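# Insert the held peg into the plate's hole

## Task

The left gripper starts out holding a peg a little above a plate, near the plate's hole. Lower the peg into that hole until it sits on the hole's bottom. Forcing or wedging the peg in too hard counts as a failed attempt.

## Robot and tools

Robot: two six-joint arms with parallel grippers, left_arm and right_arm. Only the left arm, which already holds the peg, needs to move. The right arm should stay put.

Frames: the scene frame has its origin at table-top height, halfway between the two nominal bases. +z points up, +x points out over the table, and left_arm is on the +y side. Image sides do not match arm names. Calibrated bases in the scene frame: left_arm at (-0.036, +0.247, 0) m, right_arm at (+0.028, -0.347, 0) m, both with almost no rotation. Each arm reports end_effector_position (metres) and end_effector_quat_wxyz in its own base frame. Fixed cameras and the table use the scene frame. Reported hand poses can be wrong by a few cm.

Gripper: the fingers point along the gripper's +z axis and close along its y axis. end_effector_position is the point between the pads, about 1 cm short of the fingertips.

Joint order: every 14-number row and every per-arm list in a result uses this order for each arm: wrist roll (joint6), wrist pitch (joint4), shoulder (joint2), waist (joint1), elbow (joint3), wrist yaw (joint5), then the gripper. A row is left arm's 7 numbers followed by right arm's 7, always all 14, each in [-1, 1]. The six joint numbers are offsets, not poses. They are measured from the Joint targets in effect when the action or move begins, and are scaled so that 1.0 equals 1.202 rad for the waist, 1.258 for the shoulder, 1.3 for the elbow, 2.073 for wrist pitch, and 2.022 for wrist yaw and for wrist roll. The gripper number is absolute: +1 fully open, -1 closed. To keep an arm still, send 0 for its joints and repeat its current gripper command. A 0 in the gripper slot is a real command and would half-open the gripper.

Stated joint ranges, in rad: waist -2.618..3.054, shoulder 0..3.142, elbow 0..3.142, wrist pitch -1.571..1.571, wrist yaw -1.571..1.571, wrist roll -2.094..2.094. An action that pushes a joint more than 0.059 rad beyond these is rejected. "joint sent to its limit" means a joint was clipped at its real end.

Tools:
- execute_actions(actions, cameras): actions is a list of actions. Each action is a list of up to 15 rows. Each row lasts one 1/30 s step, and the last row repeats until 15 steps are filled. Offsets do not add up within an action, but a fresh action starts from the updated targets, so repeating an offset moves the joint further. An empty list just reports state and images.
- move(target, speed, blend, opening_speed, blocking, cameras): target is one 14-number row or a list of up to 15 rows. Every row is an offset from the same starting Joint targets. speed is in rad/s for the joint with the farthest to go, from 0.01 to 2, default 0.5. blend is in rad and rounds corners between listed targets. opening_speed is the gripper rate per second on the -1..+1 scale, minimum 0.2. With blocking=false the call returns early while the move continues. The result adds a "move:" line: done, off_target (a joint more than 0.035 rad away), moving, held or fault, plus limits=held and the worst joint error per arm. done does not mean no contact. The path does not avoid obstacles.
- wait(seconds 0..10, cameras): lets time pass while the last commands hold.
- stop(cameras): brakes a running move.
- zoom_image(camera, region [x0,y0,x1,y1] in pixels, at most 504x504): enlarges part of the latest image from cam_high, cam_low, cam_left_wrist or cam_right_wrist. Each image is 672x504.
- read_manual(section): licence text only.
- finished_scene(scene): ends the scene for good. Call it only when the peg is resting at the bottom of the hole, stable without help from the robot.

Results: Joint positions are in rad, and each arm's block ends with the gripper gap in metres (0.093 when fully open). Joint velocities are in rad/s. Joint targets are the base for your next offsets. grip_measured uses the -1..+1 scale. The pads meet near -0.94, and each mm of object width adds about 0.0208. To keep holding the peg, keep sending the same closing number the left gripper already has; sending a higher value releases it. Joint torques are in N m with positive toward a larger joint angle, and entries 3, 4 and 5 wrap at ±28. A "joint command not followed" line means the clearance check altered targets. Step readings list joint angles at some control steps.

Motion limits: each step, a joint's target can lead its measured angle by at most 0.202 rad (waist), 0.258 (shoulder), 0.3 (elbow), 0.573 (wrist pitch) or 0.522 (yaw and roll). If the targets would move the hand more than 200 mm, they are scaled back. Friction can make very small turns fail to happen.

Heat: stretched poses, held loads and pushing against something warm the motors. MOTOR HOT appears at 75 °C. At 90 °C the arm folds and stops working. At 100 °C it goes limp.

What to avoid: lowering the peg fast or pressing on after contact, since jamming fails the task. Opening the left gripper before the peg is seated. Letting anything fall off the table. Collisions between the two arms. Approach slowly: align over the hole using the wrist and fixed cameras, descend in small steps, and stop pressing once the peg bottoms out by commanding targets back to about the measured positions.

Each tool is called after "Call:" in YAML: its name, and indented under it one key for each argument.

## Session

Call:
execute_actions:
  actions: []

Scene clock: 0.00 s.
left_arm: end_effector_position=(+0.2798, -0.1606, +0.1326) grip_measured=-0.296 end_effector_quat_wxyz=(+0.018, +0.861, +0.508, +0.003) | right_arm: end_effector_position=(+0.3754, +0.0000, +0.4021) grip_measured=+1.000 end_effector_quat_wxyz=(+0.707, +0.000, +0.707, +0.000)
Joint names: [wrist roll, wrist pitch, shoulder, waist, elbow, wrist yaw]
Joint positions: left_arm=[1.56 -1.298 1.73 -0.515 1.493 0.013 0.031] | right_arm=[0 0 1.047 0 1.047 0 0.093]
Joint velocities: left_arm=[0.007 -0.051 0.007 -0.032 -0.012 0.051 0.009] | right_arm=[within noise]
Joint torques (N m): no reading
Motor temperatures (°C): left_arm=[29 30 37 27 37 30 31] | right_arm=[28 37 32 28 36 32 31]
Heat: left arm: 37 °C; right arm: 37 °C.
Joint targets: left_arm=[1.560 -1.297 1.711 -0.515 1.509 0.014] | right_arm=[0.000 0.007 1.043 0.000 1.059 0.000]
Tool commands: left_gripper/opening=-0.921165 right_gripper/opening=+1.0

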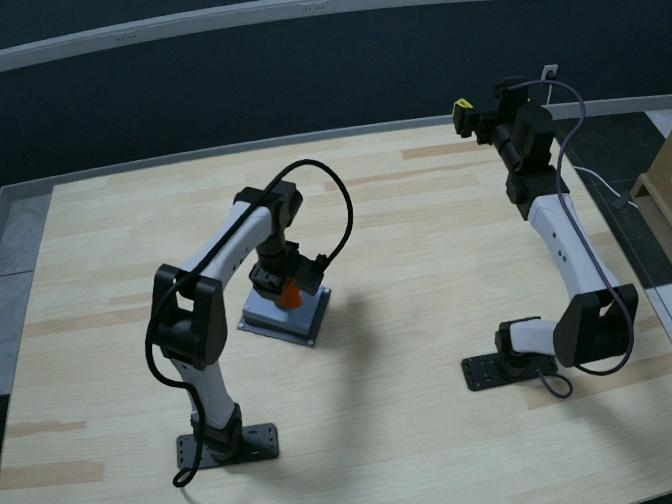

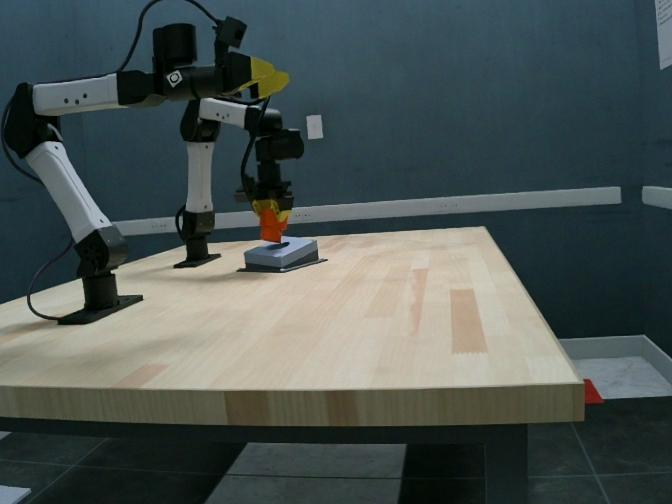

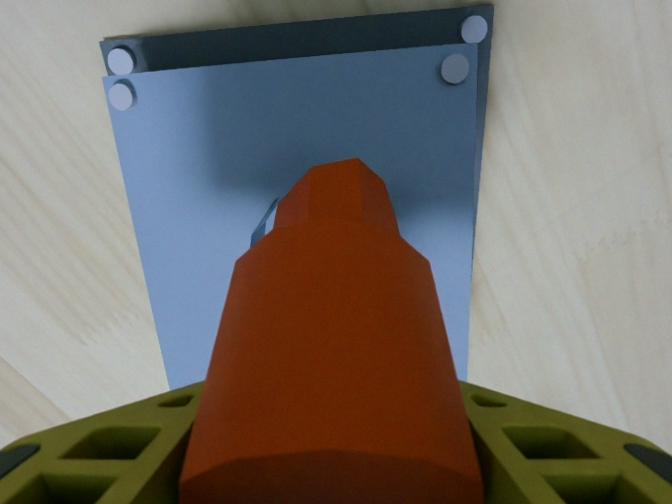

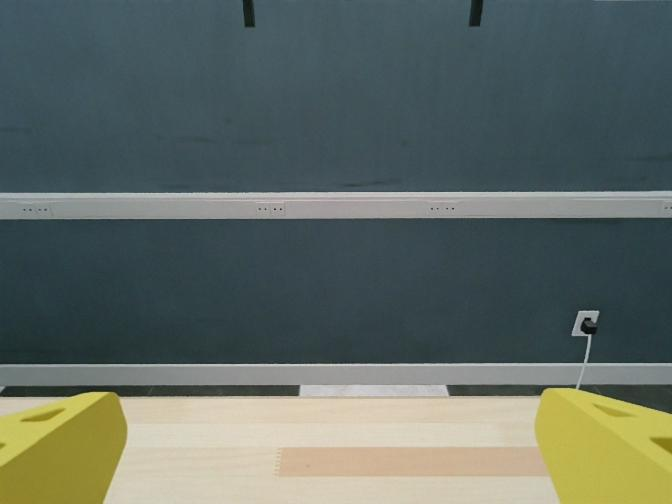

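Call:
move:
  target:
    - [0,-0.067,0.0003,0,0.1068,0,-0.921165,0,0.512,0.329,0,-0.635,0,1]
    - [0,-0.067,0.0003,0,0.1068,0,-0.921165,0,0.512,0.329,0.928,-0.635,0,1]
  speed: 0.9
  blend: 0.2

Call:
zoom_image:
  camera: "cam_right_wrist"
  region: [180, 60, 480, 340]

Call:
zoom_image:
  camera: "cam_low"
  region: [235, 175, 315, 255]

Call:
zoom_image:
  camera: "cam_left_wrist"
  region: [180, 60, 460, 270]

Call:
zoom_image:
  camera: "cam_high"
  region: [230, 230, 350, 350]

Scene clock: 6.47 s.
left_arm: end_effector_position=(+0.2780, -0.1596, +0.1634) grip_measured=-0.220 end_effector_quat_wxyz=(+0.018, +0.861, +0.508, +0.003) | right_arm: end_effector_position=(+0.1652, +0.3310, +0.1282) grip_measured=+1.000 end_effector_quat_wxyz=(+0.551, -0.401, +0.648, +0.341)
Joint positions: left_arm=[1.56 -1.421 1.73 -0.515 1.615 0.013 0.035] | right_arm=[0 1.048 1.45 1.108 0.239 0 0.093]
Joint torques (N m): left_arm=[0.11 0.23 -8.73 -0.5 8.54 0.09] | right_arm=[0 2.48 -3.19 0.32 5.33 0.02]
Joint targets: left_arm=[1.560 -1.436 1.712 -0.515 1.647 0.014] | right_arm=[0.000 1.068 1.457 1.115 0.234 0.000]
move: done
camera_calibration:
cam_left_wrist: T_world_to_cam=[[-0.875788, 0.48209, -0.0241767, 0.324288], [0.426792, 0.796783, 0.427767, -0.0252135], [0.225486, 0.364315, -0.903565, 0.229694], [0, 0, 0, 1]]
cam_right_wrist: T_world_to_cam=[[0.898631, -0.438297, -0.0189465, -0.0021957], [-0.258012, -0.493081, -0.830843, 0.35058], [0.354814, 0.75151, -0.556184, -0.159696], [0, 0, 0, 1]]

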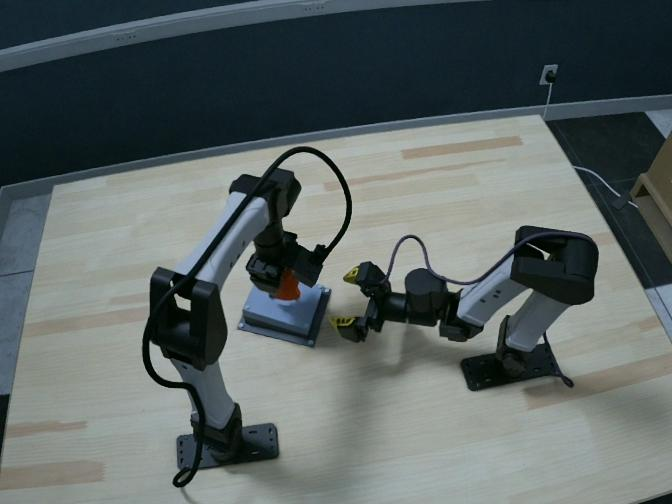

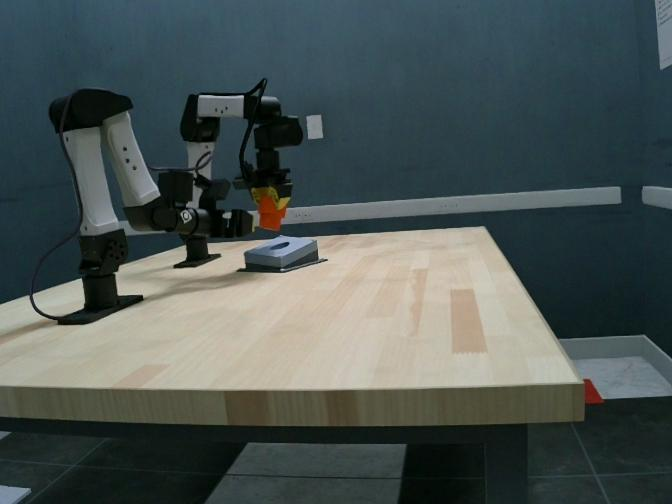

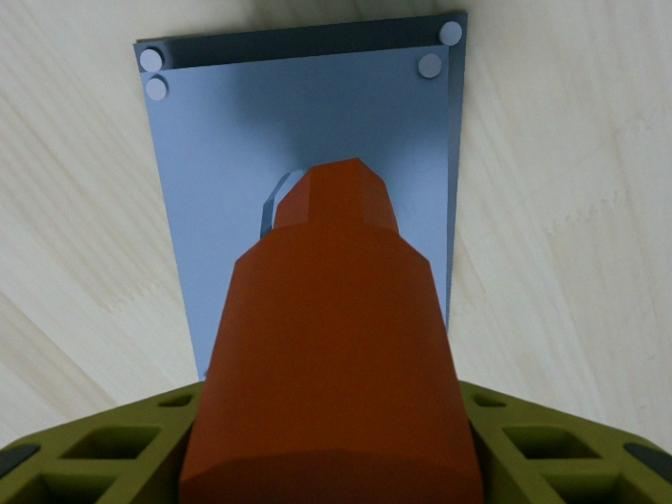

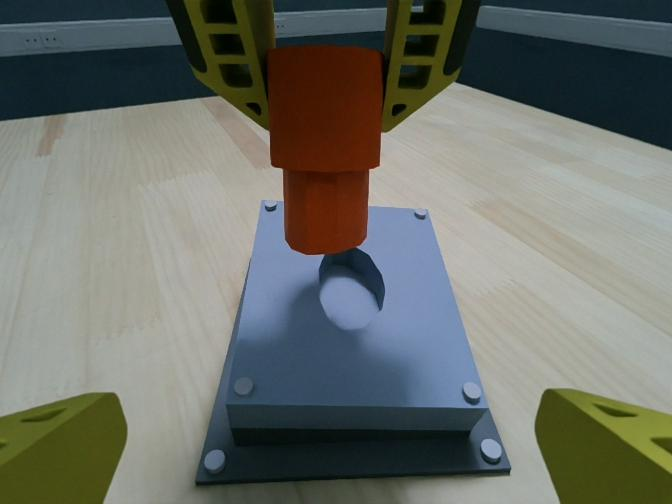

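Scaled by 1.680 from the camera's 672x504 image, which has a finer 960x720 frame.

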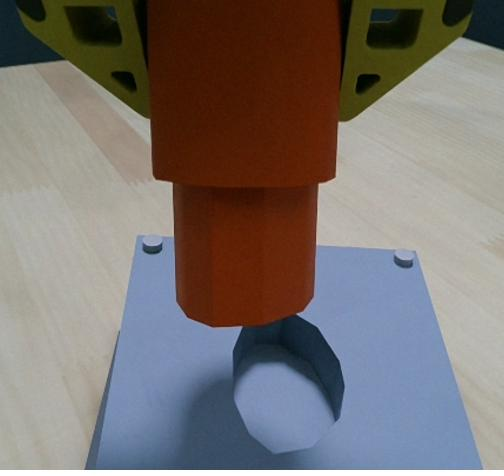

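Scaled by 6.300 from the camera's 672x504 image, which has a finer 960x720 frame.

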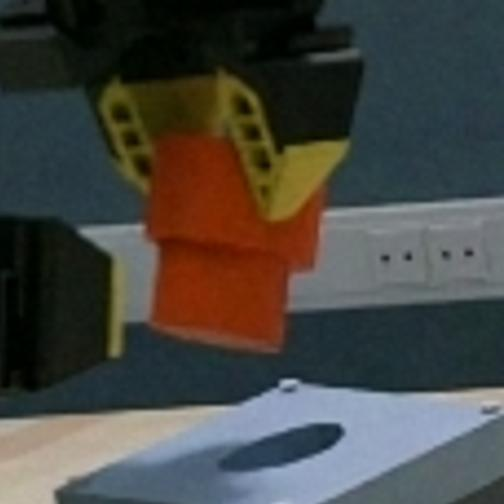

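Scaled by 1.800 from the camera's 672x504 image, which has a finer 960x720 frame.

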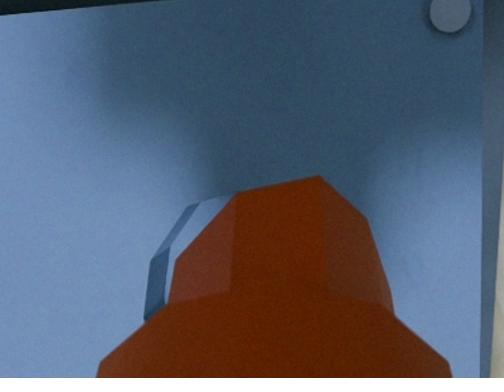

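Scaled by 4.200 from the camera's 672x504 image, which has a finer 960x720 frame.

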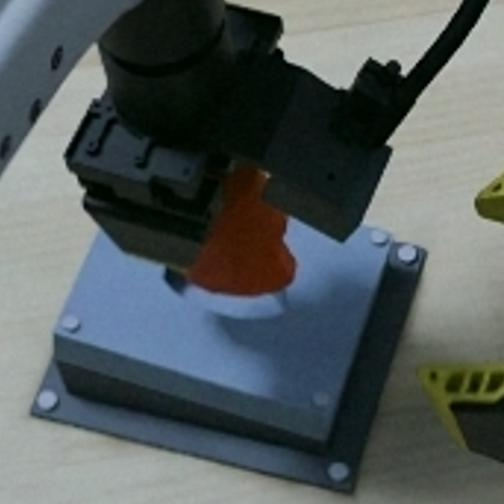

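Call:
move:
  target:
    - [0,0,0,0,0,0,-0.921165,0,0,0,-0.538,0,0,-0.9]
    - [0,0,0,0,0,0,-0.921165,0,0.0907,0.494,-0.538,0.452,-0.725,-0.9]
  speed: 0.8
  blend: 0.05
  opening_speed: 1

Call:
zoom_image:
  camera: "cam_right_wrist"
  region: [180, 40, 480, 340]

Scene clock: 30.83 s.
left_arm: end_effector_position=(+0.2779, -0.1596, +0.1634) grip_measured=-0.220 end_effector_quat_wxyz=(+0.018, +0.861, +0.508, +0.003) | right_arm: end_effector_position=(+0.2530, +0.3183, +0.1265) grip_measured=-0.897 end_effector_quat_wxyz=(-0.394, +0.575, -0.413, -0.586)
Joint positions: left_arm=[1.56 -1.421 1.73 -0.515 1.615 0.013 0.035] | right_arm=[0 1.237 2.069 0.475 0.801 -1.451 0.002]
Joint torques (N m): left_arm=[0.15 0.32 -8.64 -0.59 8.58 0.17] | right_arm=[-0.05 1.68 -7.15 -0.83 6.94 -0.25]
Motor temperatures (°C): left_arm=[29 30 47 27 41 30 33] | right_arm=[28 48 33 28 37 32 31]
Heat: left arm: 47 °C; right arm: 48 °C.
Joint targets: left_arm=[1.560 -1.436 1.712 -0.515 1.647 0.014] | right_arm=[0.000 1.256 2.078 0.469 0.822 -1.466]
move: done
camera_calibration:
cam_left_wrist: T_world_to_cam=[[-0.875796, 0.482094, -0.0237954, 0.324136], [0.426934, 0.796703, 0.427775, -0.0252676], [0.225186, 0.364485, -0.903572, 0.229804], [0, 0, 0, 1]]
cam_right_wrist: T_world_to_cam=[[0.932088, 0.359051, -0.0479056, -0.345281], [0.109467, -0.40527, -0.907619, 0.254327], [-0.345297, 0.840737, -0.417051, -0.0512005], [0, 0, 0, 1]]

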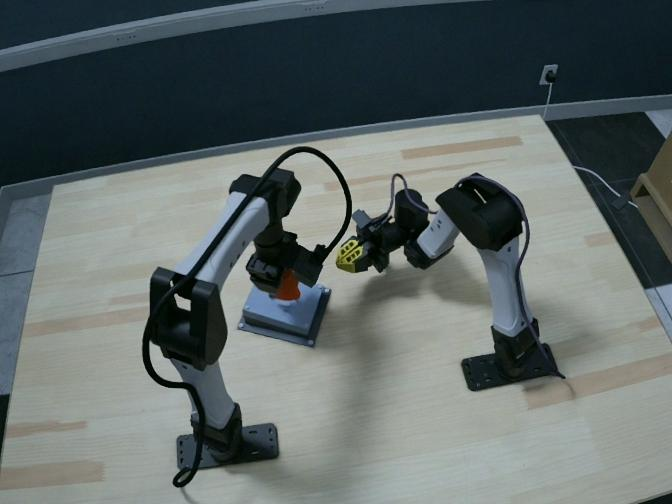

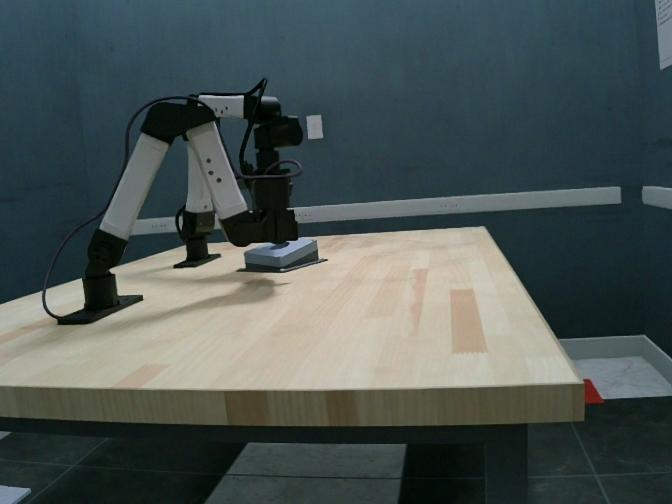

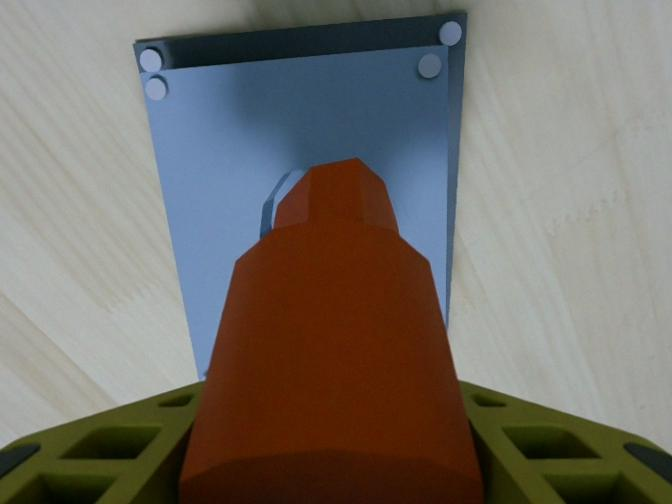

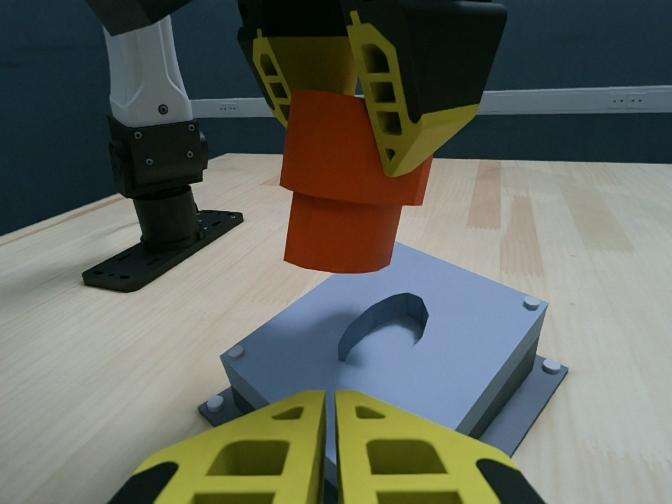

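Scaled by 1.680 from the camera's 672x504 image, which has a finer 960x720 frame.

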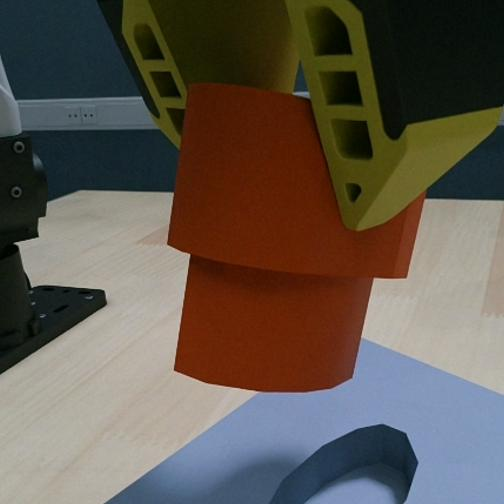

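Call:
zoom_image:
  camera: "cam_right_wrist"
  region: [190, 220, 590, 500]

Call:
zoom_image:
  camera: "cam_low"
  region: [225, 215, 345, 285]

Scaled by 1.260 from the camera's 672x504 image, which has a finer 960x720 frame.

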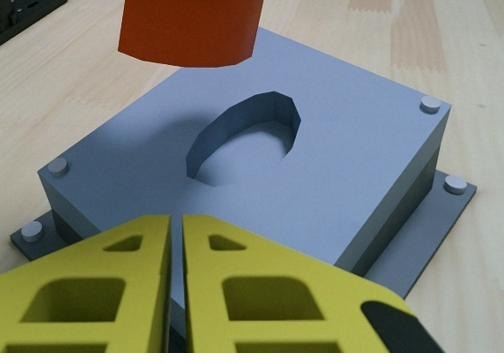

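Scaled by 4.200 from the camera's 672x504 image, which has a finer 960x720 frame.

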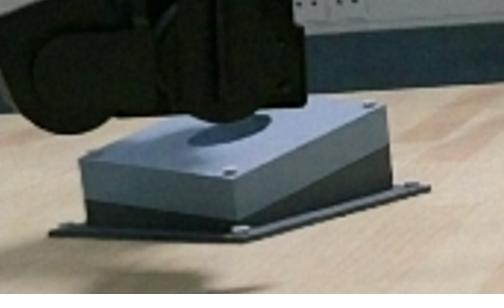

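Call:
move:
  target:
    - [0,0,0,0,0.04,0,-0.921165,0,0,0,-0.083,0,-0.0396,-0.9]
    - [-0.1236,-0.0598,0.162,-0.1506,0.125,-0.2,-0.921165,0,0,0,-0.083,0,-0.0396,-0.9]
  speed: 0.25

Call:
zoom_image:
  camera: "cam_right_wrist"
  region: [150, 60, 500, 410]

Call:
zoom_image:
  camera: "cam_left_wrist"
  region: [180, 60, 500, 300]

Scene clock: 95.30 s.
left_arm: end_effector_position=(+0.2965, -0.1679, +0.1606) grip_measured=-0.220 end_effector_quat_wxyz=(-0.101, +0.834, +0.519, +0.158) | right_arm: end_effector_position=(+0.2712, +0.2869, +0.1270) grip_measured=-0.897 end_effector_quat_wxyz=(-0.401, +0.570, -0.419, -0.582)
Joint positions: left_arm=[1.319 -1.538 1.906 -0.693 1.777 -0.365 0.035] | right_arm=[0 1.238 2.069 0.373 0.801 -1.531 0.002]
Joint torques (N m): left_arm=[0.08 -0.09 -7.64 -0.79 8.38 -0.43] | right_arm=[-0.01 1.65 -7.21 -0.58 7.05 -0.22]
Motor temperatures (°C): left_arm=[29 30 53 27 45 30 34] | right_arm=[28 43 39 28 39 32 31]
Heat: left arm: 53 °C; right arm: 43 °C.
Joint targets: left_arm=[1.310 -1.560 1.915 -0.695 1.810 -0.390] | right_arm=[0.000 1.256 2.078 0.369 0.822 -1.546]
move: done
camera_calibration:
cam_left_wrist: T_world_to_cam=[[-0.899106, 0.437508, 0.0139609, 0.337654], [0.303753, 0.600632, 0.739578, -0.0718595], [0.315186, 0.6692, -0.672926, 0.213553], [0, 0, 0, 1]]
cam_right_wrist: T_world_to_cam=[[0.93969, 0.338794, -0.0469301, -0.347321], [0.100676, -0.405113, -0.908707, 0.242549], [-0.326876, 0.849177, -0.414789, -0.0260081], [0, 0, 0, 1]]

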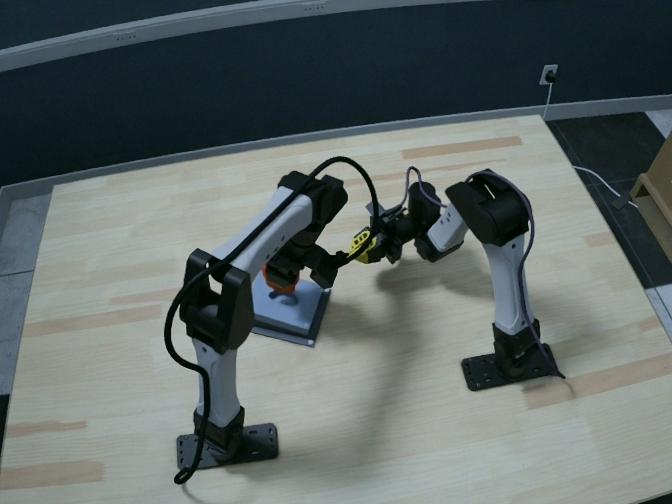

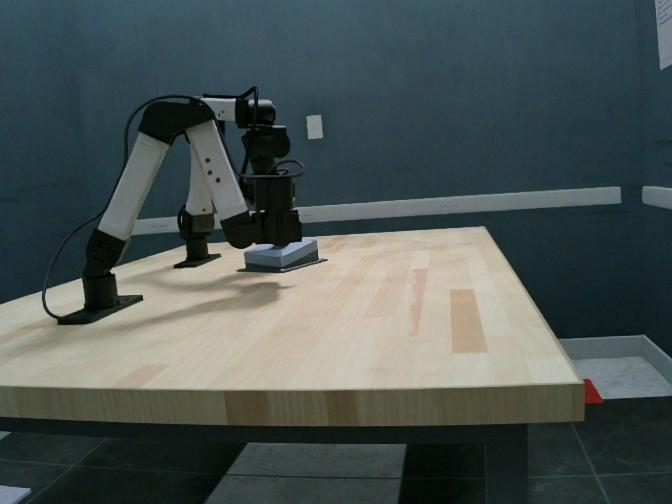

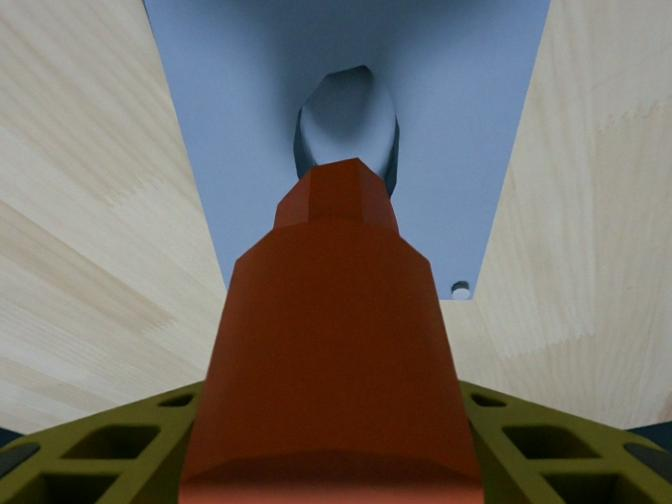

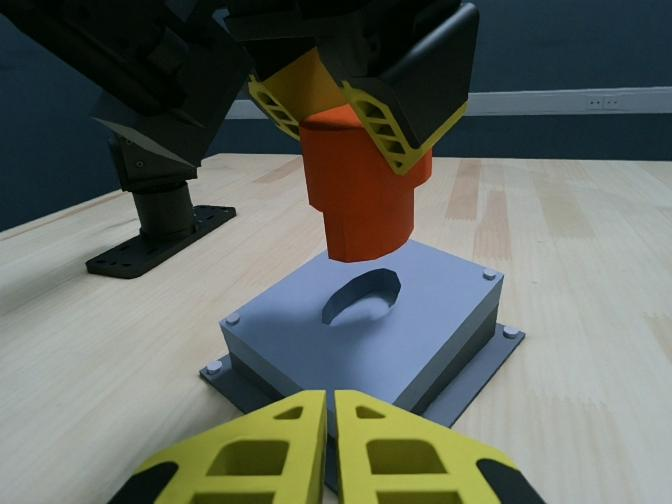

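Scaled by 1.440 from the camera's 672x504 image, which has a finer 960x720 frame.

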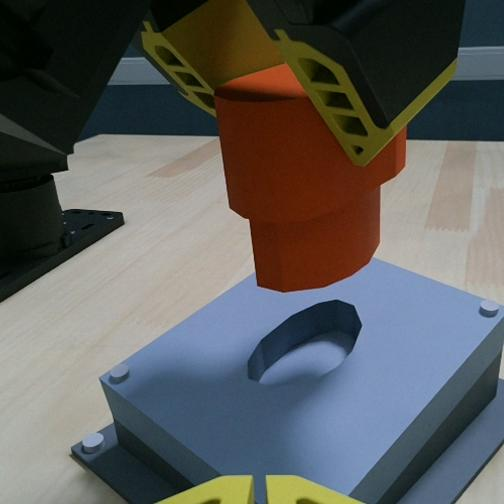

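Scaled by 1.575 from the camera's 672x504 image, which has a finer 960x720 frame.

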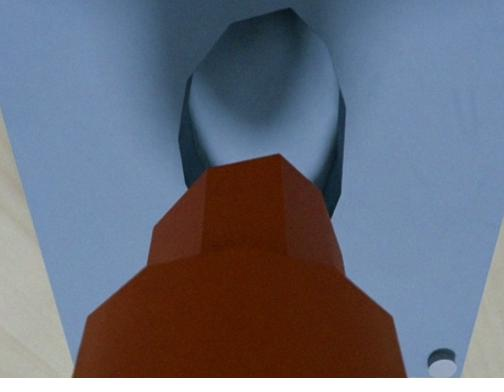

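Call:
zoom_image:
  camera: "cam_high"
  region: [235, 250, 345, 350]

Call:
zoom_image:
  camera: "cam_right_wrist"
  region: [280, 180, 440, 340]

Scaled by 4.582 from the camera's 672x504 image, which has a finer 960x720 frame.

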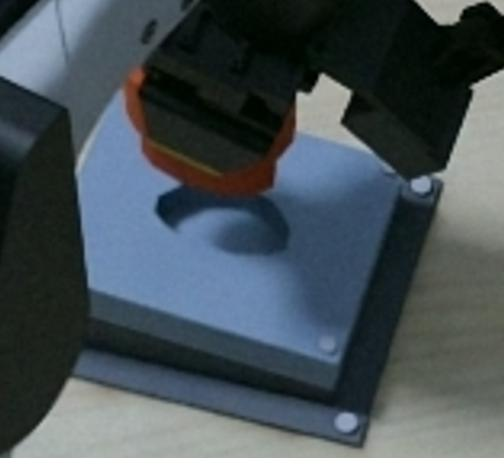

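Scaled by 3.150 from the camera's 672x504 image, which has a finer 960x720 frame.

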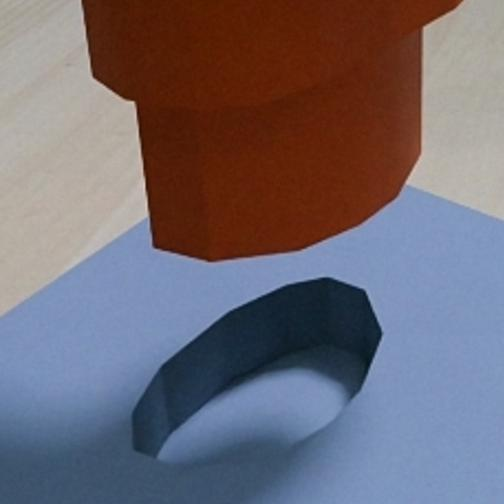

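Call:
move:
  target: [-0.0366,0.0299,0.0453,-0.0358,-0.0585,-0.0163,-0.921165,0,0,0,0,0,0,-0.9]
  speed: 0.06

Call:
zoom_image:
  camera: "cam_right_wrist"
  region: [280, 180, 440, 340]

Call:
zoom_image:
  camera: "cam_left_wrist"
  region: [240, 80, 460, 280]

Call:
zoom_image:
  camera: "cam_high"
  region: [235, 250, 345, 350]

Scene clock: 130.97 s.
left_arm: end_effector_position=(+0.2929, -0.1764, +0.1344) grip_measured=-0.220 end_effector_quat_wxyz=(-0.127, +0.825, +0.523, +0.170) | right_arm: end_effector_position=(+0.2711, +0.2869, +0.1270) grip_measured=-0.897 end_effector_quat_wxyz=(-0.401, +0.570, -0.419, -0.582)
Joint positions: left_arm=[1.245 -1.507 1.962 -0.734 1.735 -0.397 0.035] | right_arm=[0 1.238 2.069 0.373 0.801 -1.532 0.002]
Joint torques (N m): left_arm=[0.04 0.08 -7.91 -1.11 5.37 -0.42] | right_arm=[0.02 1.63 -7.21 -0.61 6.97 -0.18]
Joint targets: left_arm=[1.236 -1.498 1.972 -0.739 1.734 -0.423] | right_arm=[0.000 1.256 2.078 0.369 0.822 -1.546]
move: done
camera_calibration:
cam_left_wrist: T_world_to_cam=[[-0.908731, 0.415352, 0.0411118, 0.333801], [0.292982, 0.564631, 0.771591, -0.0538043], [0.297269, 0.713214, -0.634789, 0.210706], [0, 0, 0, 1]]
cam_right_wrist: T_world_to_cam=[[0.93956, 0.339152, -0.0469304, -0.347324], [0.100827, -0.405065, -0.908711, 0.242494], [-0.327201, 0.849057, -0.414779, -0.0258878], [0, 0, 0, 1]]

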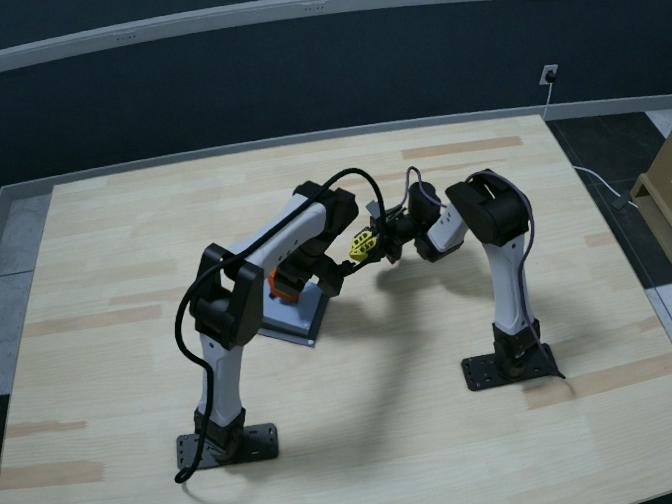

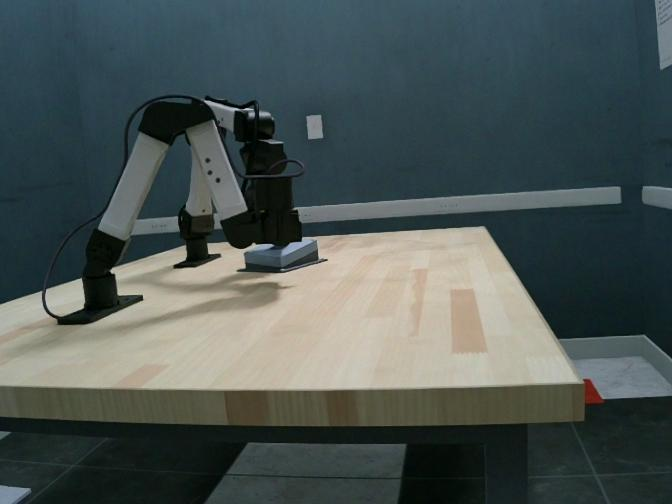

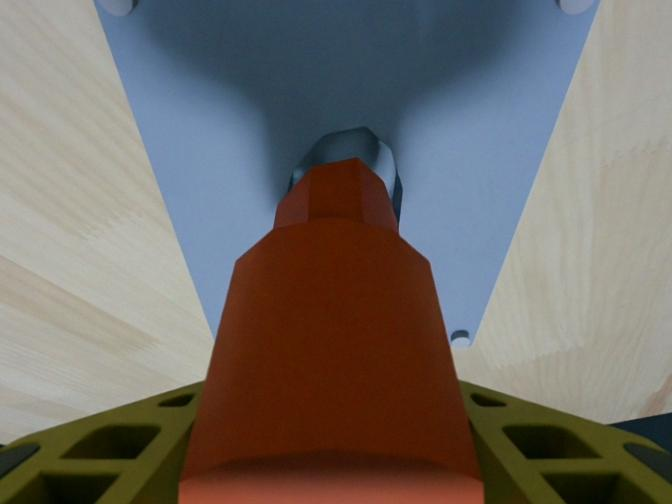

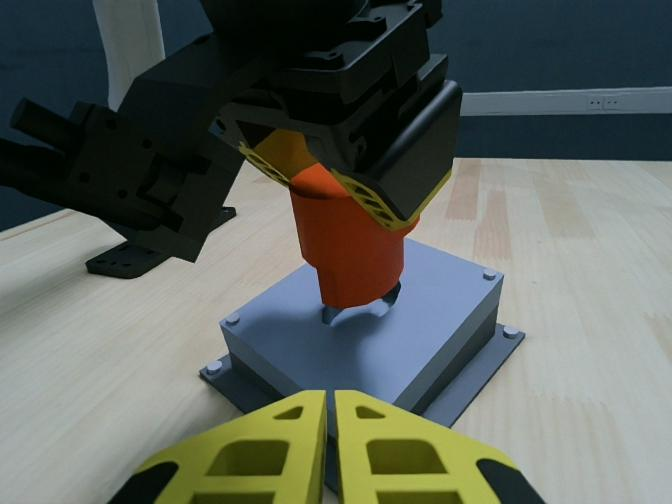

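Scaled by 3.150 from the camera's 672x504 image, which has a finer 960x720 frame.

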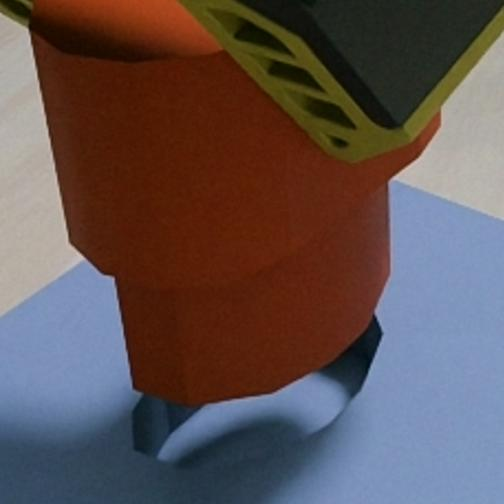

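Scaled by 2.291 from the camera's 672x504 image, which has a finer 960x720 frame.

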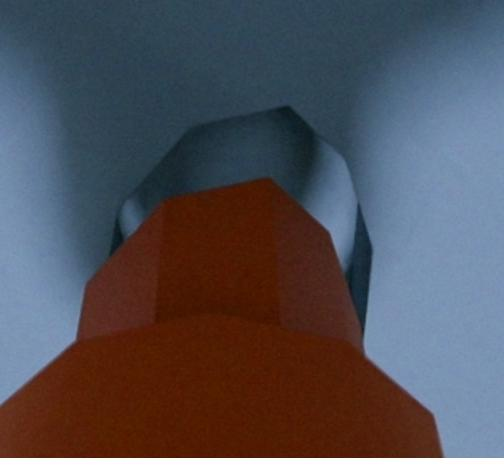

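Scaled by 4.582 from the camera's 672x504 image, which has a finer 960x720 frame.

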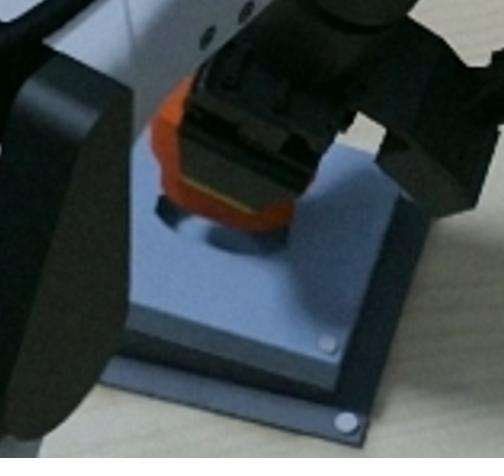

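Call:
move:
  target: [0,0,-0.0318,0,0,0,-0.921165,0,0,0,0,0,0,-0.9]
  speed: 0.05
  cameras: ["cam_left_wrist","cam_right_wrist"]

Call:
zoom_image:
  camera: "cam_left_wrist"
  region: [240, 80, 460, 280]

Call:
zoom_image:
  camera: "cam_right_wrist"
  region: [280, 180, 440, 340]

Scene clock: 152.67 s.
left_arm: end_effector_position=(+0.2931, -0.1764, +0.1345) grip_measured=-0.220 end_effector_quat_wxyz=(-0.127, +0.825, +0.524, +0.171) | right_arm: end_effector_position=(+0.2711, +0.2869, +0.1270) grip_measured=-0.897 end_effector_quat_wxyz=(-0.401, +0.570, -0.419, -0.582)
Joint positions: left_arm=[1.244 -1.506 1.962 -0.734 1.735 -0.398 0.035] | right_arm=[0 1.238 2.069 0.373 0.801 -1.532 0.002]
Joint torques (N m): left_arm=[0.06 0.12 -11.33 -1.13 5.3 -0.43] | right_arm=[0.05 1.7 -6.98 -0.42 6.78 -0.23]
Joint targets: left_arm=[1.236 -1.498 1.932 -0.739 1.734 -0.423] | right_arm=[0.000 1.256 2.078 0.369 0.822 -1.546]
move: done
camera_calibration:
cam_left_wrist: T_world_to_cam=[[-0.909023, 0.414836, 0.0398426, 0.334174], [0.291605, 0.564848, 0.771954, -0.0534711], [0.29773, 0.713343, -0.634428, 0.210518], [0, 0, 0, 1]]
cam_right_wrist: T_world_to_cam=[[0.93956, 0.339152, -0.0469304, -0.347324], [0.100827, -0.405065, -0.908711, 0.242494], [-0.327201, 0.849057, -0.414779, -0.0258878], [0, 0, 0, 1]]
Images, in order: cam_left_wrist, cam_right_wrist.

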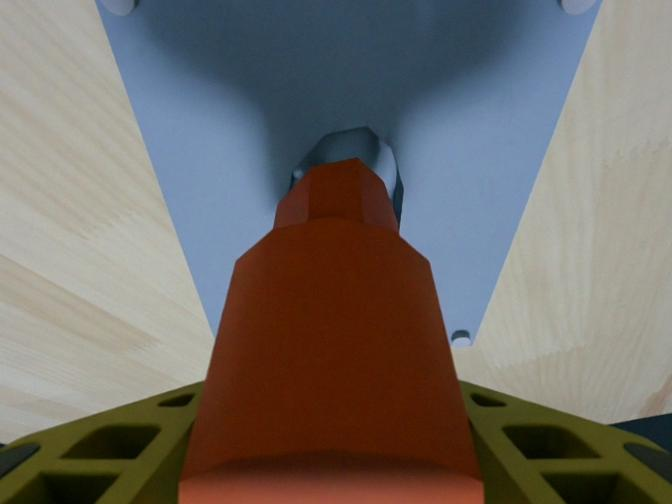

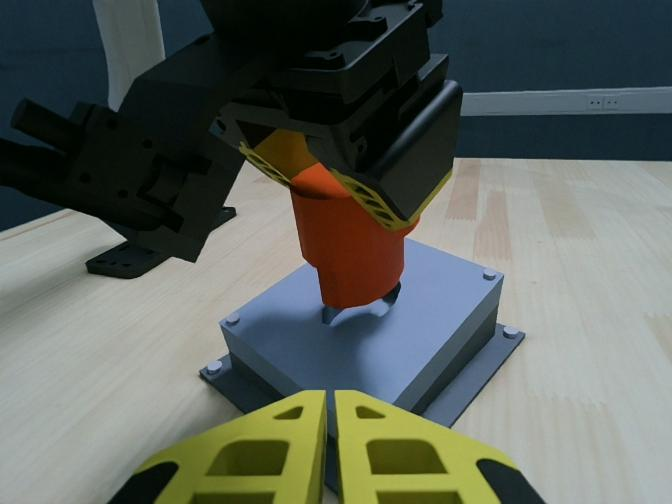

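Scaled by 2.291 from the camera's 672x504 image, which has a finer 960x720 frame.

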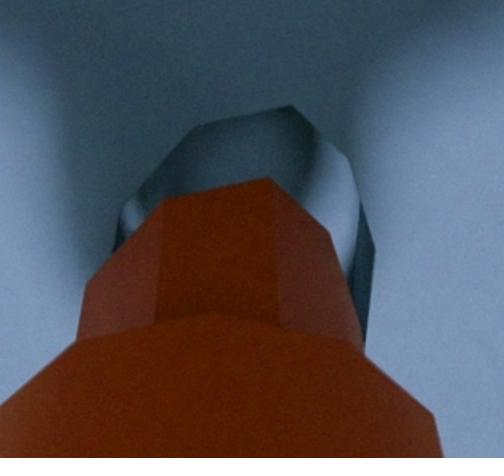

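Scaled by 3.150 from the camera's 672x504 image, which has a finer 960x720 frame.

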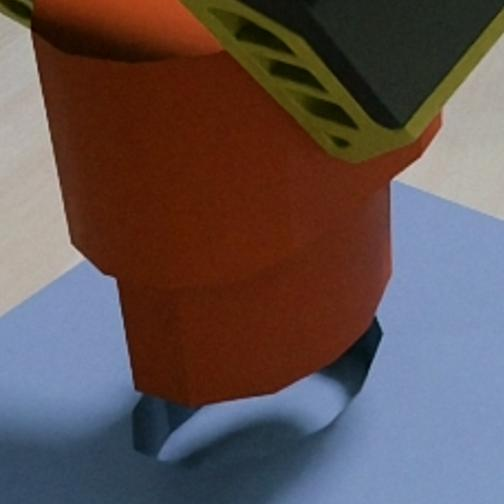

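Call:
move:
  target: [0,0.0106,-0.01,0.002,-0.0215,0,-0.921165,0,0,0,0,0,0,-0.9]
  speed: 0.05
  cameras: ["cam_left_wrist","cam_right_wrist"]

Call:
zoom_image:
  camera: "cam_left_wrist"
  region: [240, 80, 460, 280]

Call:
zoom_image:
  camera: "cam_right_wrist"
  region: [280, 180, 440, 340]

Scene clock: 156.90 s.
left_arm: end_effector_position=(+0.2922, -0.1755, +0.1279) grip_measured=-0.220 end_effector_quat_wxyz=(-0.130, +0.825, +0.523, +0.170) | right_arm: end_effector_position=(+0.2711, +0.2869, +0.1270) grip_measured=-0.897 end_effector_quat_wxyz=(-0.401, +0.570, -0.419, -0.582)
Joint positions: left_arm=[1.244 -1.484 1.962 -0.734 1.708 -0.399 0.035] | right_arm=[0 1.238 2.069 0.373 0.801 -1.532 0.002]
Joint torques (N m): left_arm=[0.02 0.01 -12.34 -0.91 5.26 -0.42] | right_arm=[0.04 1.61 -7.08 -0.47 7.02 -0.29]
Joint targets: left_arm=[1.236 -1.476 1.920 -0.736 1.706 -0.423] | right_arm=[0.000 1.256 2.078 0.369 0.822 -1.546]
move: off_target (left_arm); left_arm: the shoulder is farthest, 0.043 rad from its target
camera_calibration:
cam_left_wrist: T_world_to_cam=[[-0.908827, 0.414719, 0.0451812, 0.332457], [0.294729, 0.561653, 0.773098, -0.0502492], [0.295242, 0.715929, -0.632675, 0.206917], [0, 0, 0, 1]]
cam_right_wrist: T_world_to_cam=[[0.93956, 0.339152, -0.0469304, -0.347324], [0.100827, -0.405065, -0.908711, 0.242494], [-0.327201, 0.849057, -0.414779, -0.0258878], [0, 0, 0, 1]]
Images, in order: cam_left_wrist, cam_right_wrist.

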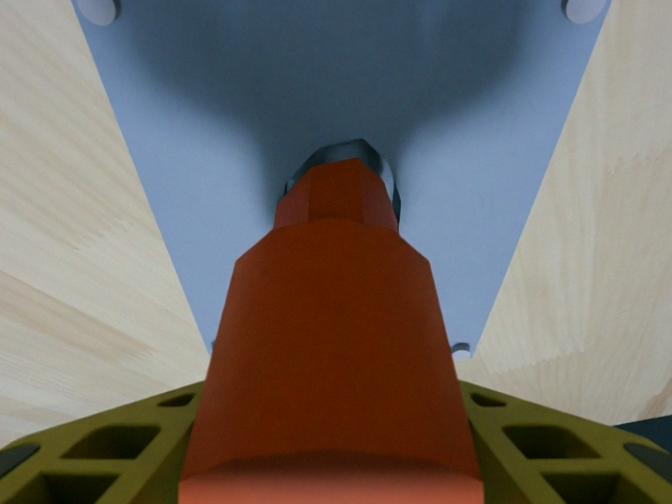

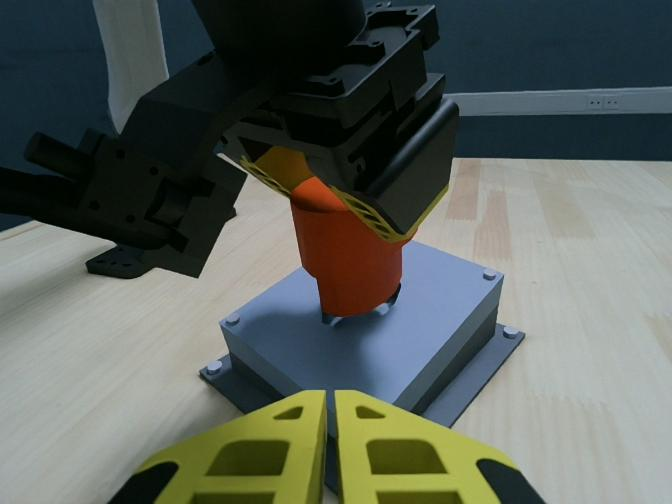

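Scaled by 2.291 from the camera's 672x504 image, which has a finer 960x720 frame.

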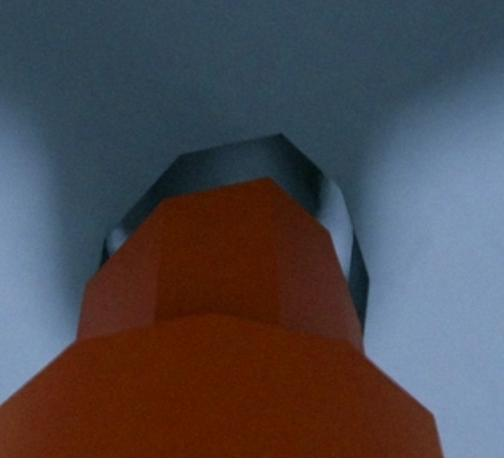

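Scaled by 3.150 from the camera's 672x504 image, which has a finer 960x720 frame.

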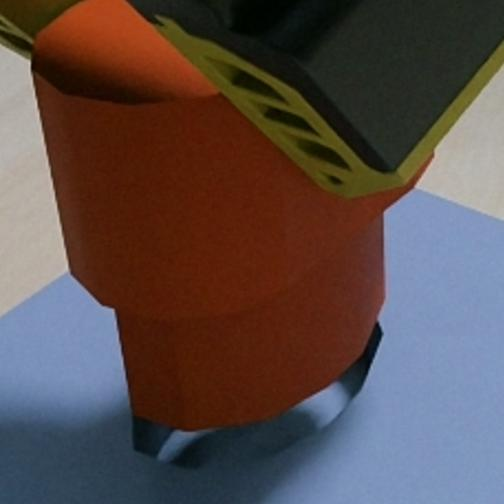

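Call:
move:
  target: [0,0.0085,0,0,-0.0165,0,-0.921165,0,0,0,0,0,0,-0.9]
  speed: 0.05
  cameras: ["cam_left_wrist","cam_right_wrist"]

Call:
zoom_image:
  camera: "cam_left_wrist"
  region: [240, 80, 460, 280]

Call:
zoom_image:
  camera: "cam_right_wrist"
  region: [280, 180, 440, 340]

Scene clock: 161.47 s.
left_arm: end_effector_position=(+0.2915, -0.1749, +0.1226) grip_measured=-0.220 end_effector_quat_wxyz=(-0.131, +0.825, +0.523, +0.170) | right_arm: end_effector_position=(+0.2711, +0.2869, +0.1270) grip_measured=-0.897 end_effector_quat_wxyz=(-0.401, +0.570, -0.419, -0.582)
Joint positions: left_arm=[1.244 -1.466 1.962 -0.734 1.686 -0.399 0.035] | right_arm=[0 1.238 2.069 0.373 0.801 -1.532 0.002]
Joint torques (N m): left_arm=[0.05 0.08 -12.25 -0.81 5.33 -0.4] | right_arm=[0.01 1.63 -7.25 -0.65 6.84 -0.16]
Joint targets: left_arm=[1.236 -1.458 1.920 -0.736 1.685 -0.423] | right_arm=[0.000 1.256 2.078 0.369 0.822 -1.546]
move: off_target (left_arm); left_arm: the shoulder is farthest, 0.042 rad from its target
camera_calibration:
cam_left_wrist: T_world_to_cam=[[-0.908708, 0.414611, 0.0484516, 0.331371], [0.2967, 0.559875, 0.773634, -0.0472828], [0.29363, 0.717383, -0.631778, 0.20397], [0, 0, 0, 1]]
cam_right_wrist: T_world_to_cam=[[0.93956, 0.339152, -0.0469304, -0.347324], [0.100827, -0.405065, -0.908711, 0.242494], [-0.327201, 0.849057, -0.414779, -0.0258878], [0, 0, 0, 1]]
Images, in order: cam_left_wrist, cam_right_wrist.

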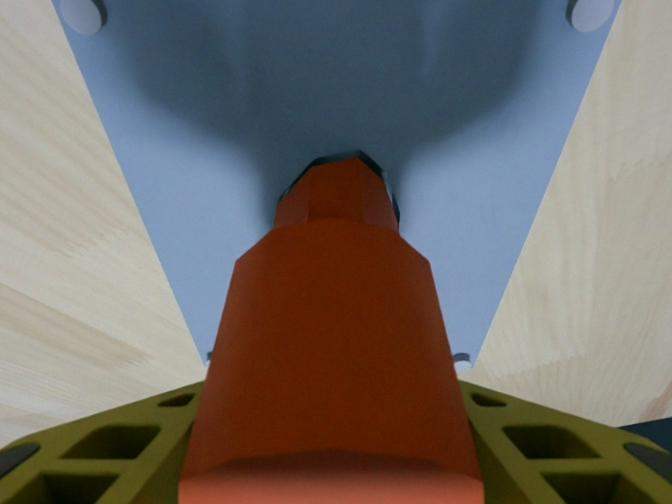

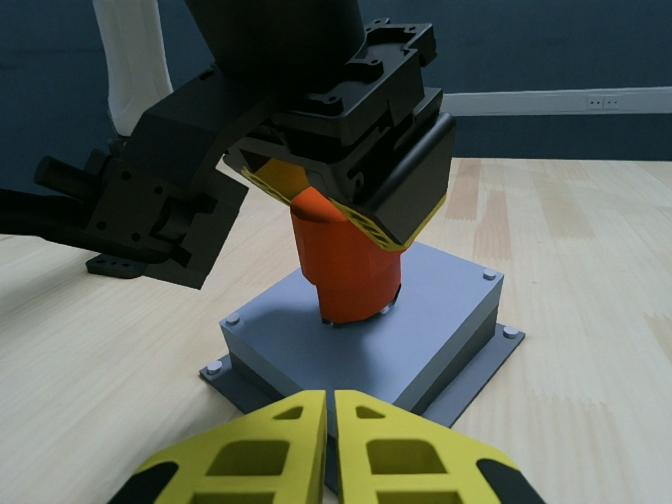

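Scaled by 2.291 from the camera's 672x504 image, which has a finer 960x720 frame.

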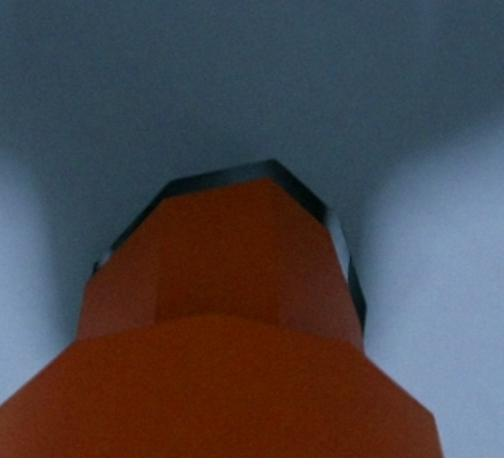

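Scaled by 3.150 from the camera's 672x504 image, which has a finer 960x720 frame.

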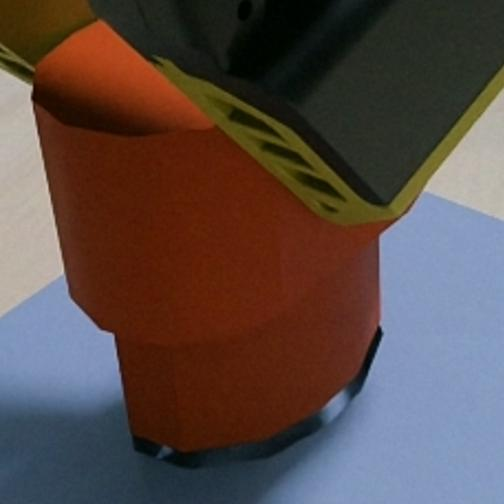

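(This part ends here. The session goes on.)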